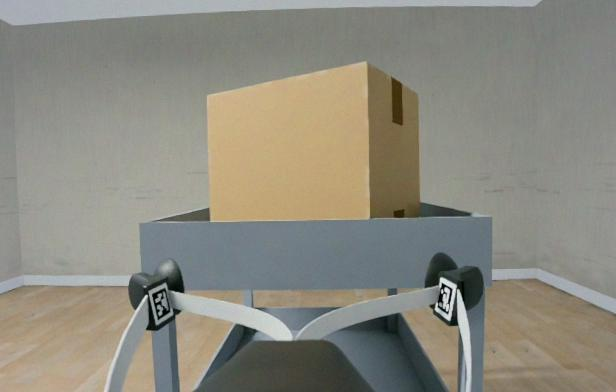

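Call:
move(
  blocking=false,
  cameras=[],
  r2={"joints": {"lift_m": 1.0, "arm_m": 0.2, "wrist_pitch_rad": 1.57, "wrist_roll_rad": 1.57, "gripper_m": 0.075}},
)

Call:
wait(
  seconds=4,
  cameras=["r2_head_camera", "r2_wrist_camera"],
)

Scene clock: 5163.20 s.
move: r2 moving
r1.base_odometry: x=-1.400 y=+1.570 heading=+2.856
r1.turned_by_wheels: +0.000
r1.turned_by_imu: +0.000
r1.base_tilt: forward=-1.6 right=+1.3
r1.lidar_m: 1.65 0.37 0.25 - 0.25 0.25 0.48 3.81 1.13 2.55 2.84 1.50
r1.base_status: not commanded
r1.joint_positions: lift_m=+0.127 arm_m=+0.000 wrist_yaw_rad=+3.092 wrist_pitch_rad=+0.002 wrist_roll_rad=+0.000 gripper_m=+0.056
r1.joint_status: not commanded
r1.measured_speeds: translate_m=+0.000 strafe_m=+0.000 rotate_rad=+0.000 lift_m=+0.000 arm_m=+0.000 wrist_yaw_rad=+0.000 wrist_pitch_rad=+0.000 wrist_roll_rad=+0.000
r1.motor_effort: lift_m=+20(20) arm_m=+4(4) wheel_0=+0(0) wheel_1=+0(0) wheel_2=+0(0)
r1.servo_current: wrist_yaw_rad=52(72) wrist_pitch_rad=46(52) wrist_roll_rad=46(59) gripper_m=39(46)
r1.hand_pose: x=-0.1128 y=+0.1017 z=+0.3046 quat_wxyz=(+0.025, -0.001, +0.000, +1.000) (m; r1's base frame)
r1.wrist_depth_mm: 136 138 - 439 273 196 - / 110 138 - 449 294 190 - / 117 139 248 449 277 191 - / 136 151 - 449 278 191 - / 1921 - - 459 278 191 161 / 1205 1205 195 455 196 191 161 / 831 750 750 143 263 175 -
r2.base_odometry: x=-0.640 y=-2.031 heading=+1.051
r2.turned_by_wheels: +0.000
r2.turned_by_imu: +0.000
r2.base_tilt: forward=-0.7 right=+0.0
r2.lidar_m: 0.68 3.62 2.79 2.69 2.78 1.52 2.32 2.41 2.16 2.06 2.17 0.72
r2.base_status: not commanded
r2.joint_positions: lift_m=+0.719 arm_m=+0.051 wrist_yaw_rad=-0.003 wrist_pitch_rad=+0.582 wrist_roll_rad=+0.589 gripper_m=+0.129
r2.joint_status: lift_m moving; arm_m moving; wrist_pitch_rad moving; wrist_roll_rad moving; gripper_m moving
r2.measured_speeds: translate_m=+0.000 strafe_m=+0.000 rotate_rad=+0.000 lift_m=+0.146 arm_m=+0.195 wrist_yaw_rad=+0.000 wrist_pitch_rad=+1.818 wrist_roll_rad=+1.820
r2.motor_effort: lift_m=+21(24) arm_m=+7(10) wheel_0=+1(2) wheel_1=-1(2) wheel_2=+5(5)
r2.servo_current: wrist_yaw_rad=46(52) wrist_pitch_rad=72(72) wrist_roll_rad=52(111) gripper_m=104(104)
r2.hand_pose: x=+0.4621 y=-0.0880 z=+0.7383 quat_wxyz=(+0.917, +0.279, +0.274, -0.085) (m; r2's base frame)
r2.wrist_depth_mm: 484 452 413 - 430 - 1808 / - 496 - 1008 - 1756 1464 / - - 1060 1060 - 1430 1255 / - - 1078 - - 1160 1060 / - - 809 - 569 1008 946 / - 1661 199 164 188 866 842 / 1708 1397 1229 - - 820 768
pictures: none
No camera images: "cameras" was empty.

Scene clock: 5165.03 s.
earlier move: r2 done
r1.base_odometry: x=-1.400 y=+1.570 heading=+2.856
r1.turned_by_wheels: +0.000
r1.turned_by_imu: +0.000
r1.base_tilt: forward=-1.6 right=+1.3
r1.lidar_m: 1.66 0.40 0.25 - 0.25 0.25 0.46 3.80 1.15 2.55 2.83 1.51
r1.base_status: not commanded
r1.joint_positions: lift_m=+0.127 arm_m=+0.000 wrist_yaw_rad=+3.092 wrist_pitch_rad=+0.002 wrist_roll_rad=+0.000 gripper_m=+0.056
r1.joint_status: not commanded
r1.measured_speeds: translate_m=+0.000 strafe_m=+0.000 rotate_rad=+0.000 lift_m=+0.000 arm_m=+0.000 wrist_yaw_rad=+0.000 wrist_pitch_rad=+0.000 wrist_roll_rad=+0.000
r1.motor_effort: lift_m=+20(20) arm_m=+4(4) wheel_0=+0(1) wheel_1=+0(0) wheel_2=+0(0)
r1.servo_current: wrist_yaw_rad=39(72) wrist_pitch_rad=46(52) wrist_roll_rad=59(65) gripper_m=46(52)
r1.hand_pose: x=-0.1128 y=+0.1017 z=+0.3046 quat_wxyz=(+0.025, -0.001, +0.000, +1.000) (m; r1's base frame)
r1.wrist_depth_mm: 136 138 - 442 274 196 - / 110 139 - 449 294 190 - / 117 139 248 449 277 190 - / 137 151 - 455 278 191 - / 1983 - - 459 279 191 161 / 1182 1205 195 455 197 192 161 / 866 750 750 143 264 175 -
r2.base_odometry: x=-0.640 y=-2.031 heading=+1.051
r2.turned_by_wheels: +0.000
r2.turned_by_imu: +0.000
r2.base_tilt: forward=-0.7 right=+0.1
r2.lidar_m: 0.68 3.63 2.80 2.68 2.79 1.53 2.33 2.39 2.15 2.06 2.13 0.73
r2.base_status: not commanded
r2.joint_positions: lift_m=+1.000 arm_m=+0.200 wrist_yaw_rad=-0.003 wrist_pitch_rad=+1.567 wrist_roll_rad=+1.568 gripper_m=+0.075
r2.joint_status: all done
r2.measured_speeds: translate_m=+0.000 strafe_m=+0.000 rotate_rad=+0.000 lift_m=+0.000 arm_m=+0.000 wrist_yaw_rad=+0.000 wrist_pitch_rad=+0.000 wrist_roll_rad=+0.000
r2.motor_effort: lift_m=+21(27) arm_m=+7(10) wheel_0=+2(2) wheel_1=-2(3) wheel_2=+5(5)
r2.servo_current: wrist_yaw_rad=59(59) wrist_pitch_rad=46(104) wrist_roll_rad=59(111) gripper_m=52(124)
r2.hand_pose: x=+0.3716 y=-0.0874 z=+0.8896 quat_wxyz=(+0.501, +0.501, +0.499, -0.499) (m; r2's base frame)
r2.wrist_depth_mm: 1098 1098 1118 1098 1098 1078 1098 / - 1118 1098 1098 1078 1118 1098 / - 640 1118 1098 1098 1098 1098 / - 640 1098 1098 1098 1118 1098 / - 627 1118 1098 1118 - 1098 / - 591 192 1098 191 - 1078 / - 591 1118 - 1098 1098 1118
wait: 1.83 of 4 s (r2 has come to rest)
pictures: r2_head_camera, r2_wrist_camera
Images, in order (width x height): r2_head_camera 420x560, r2_wrist_camera 616x392.

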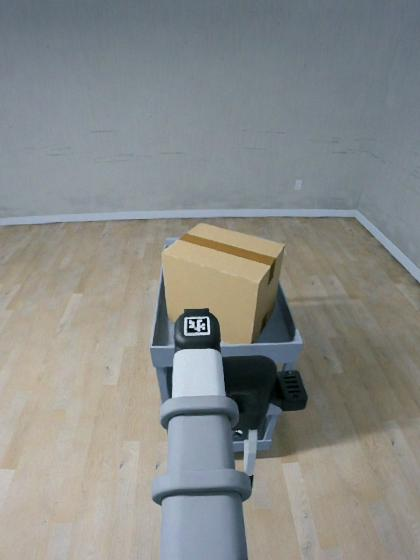

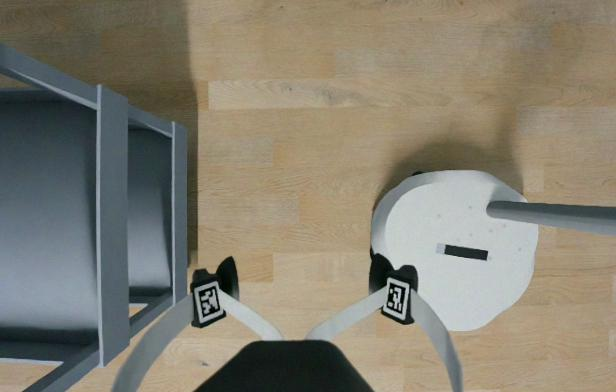

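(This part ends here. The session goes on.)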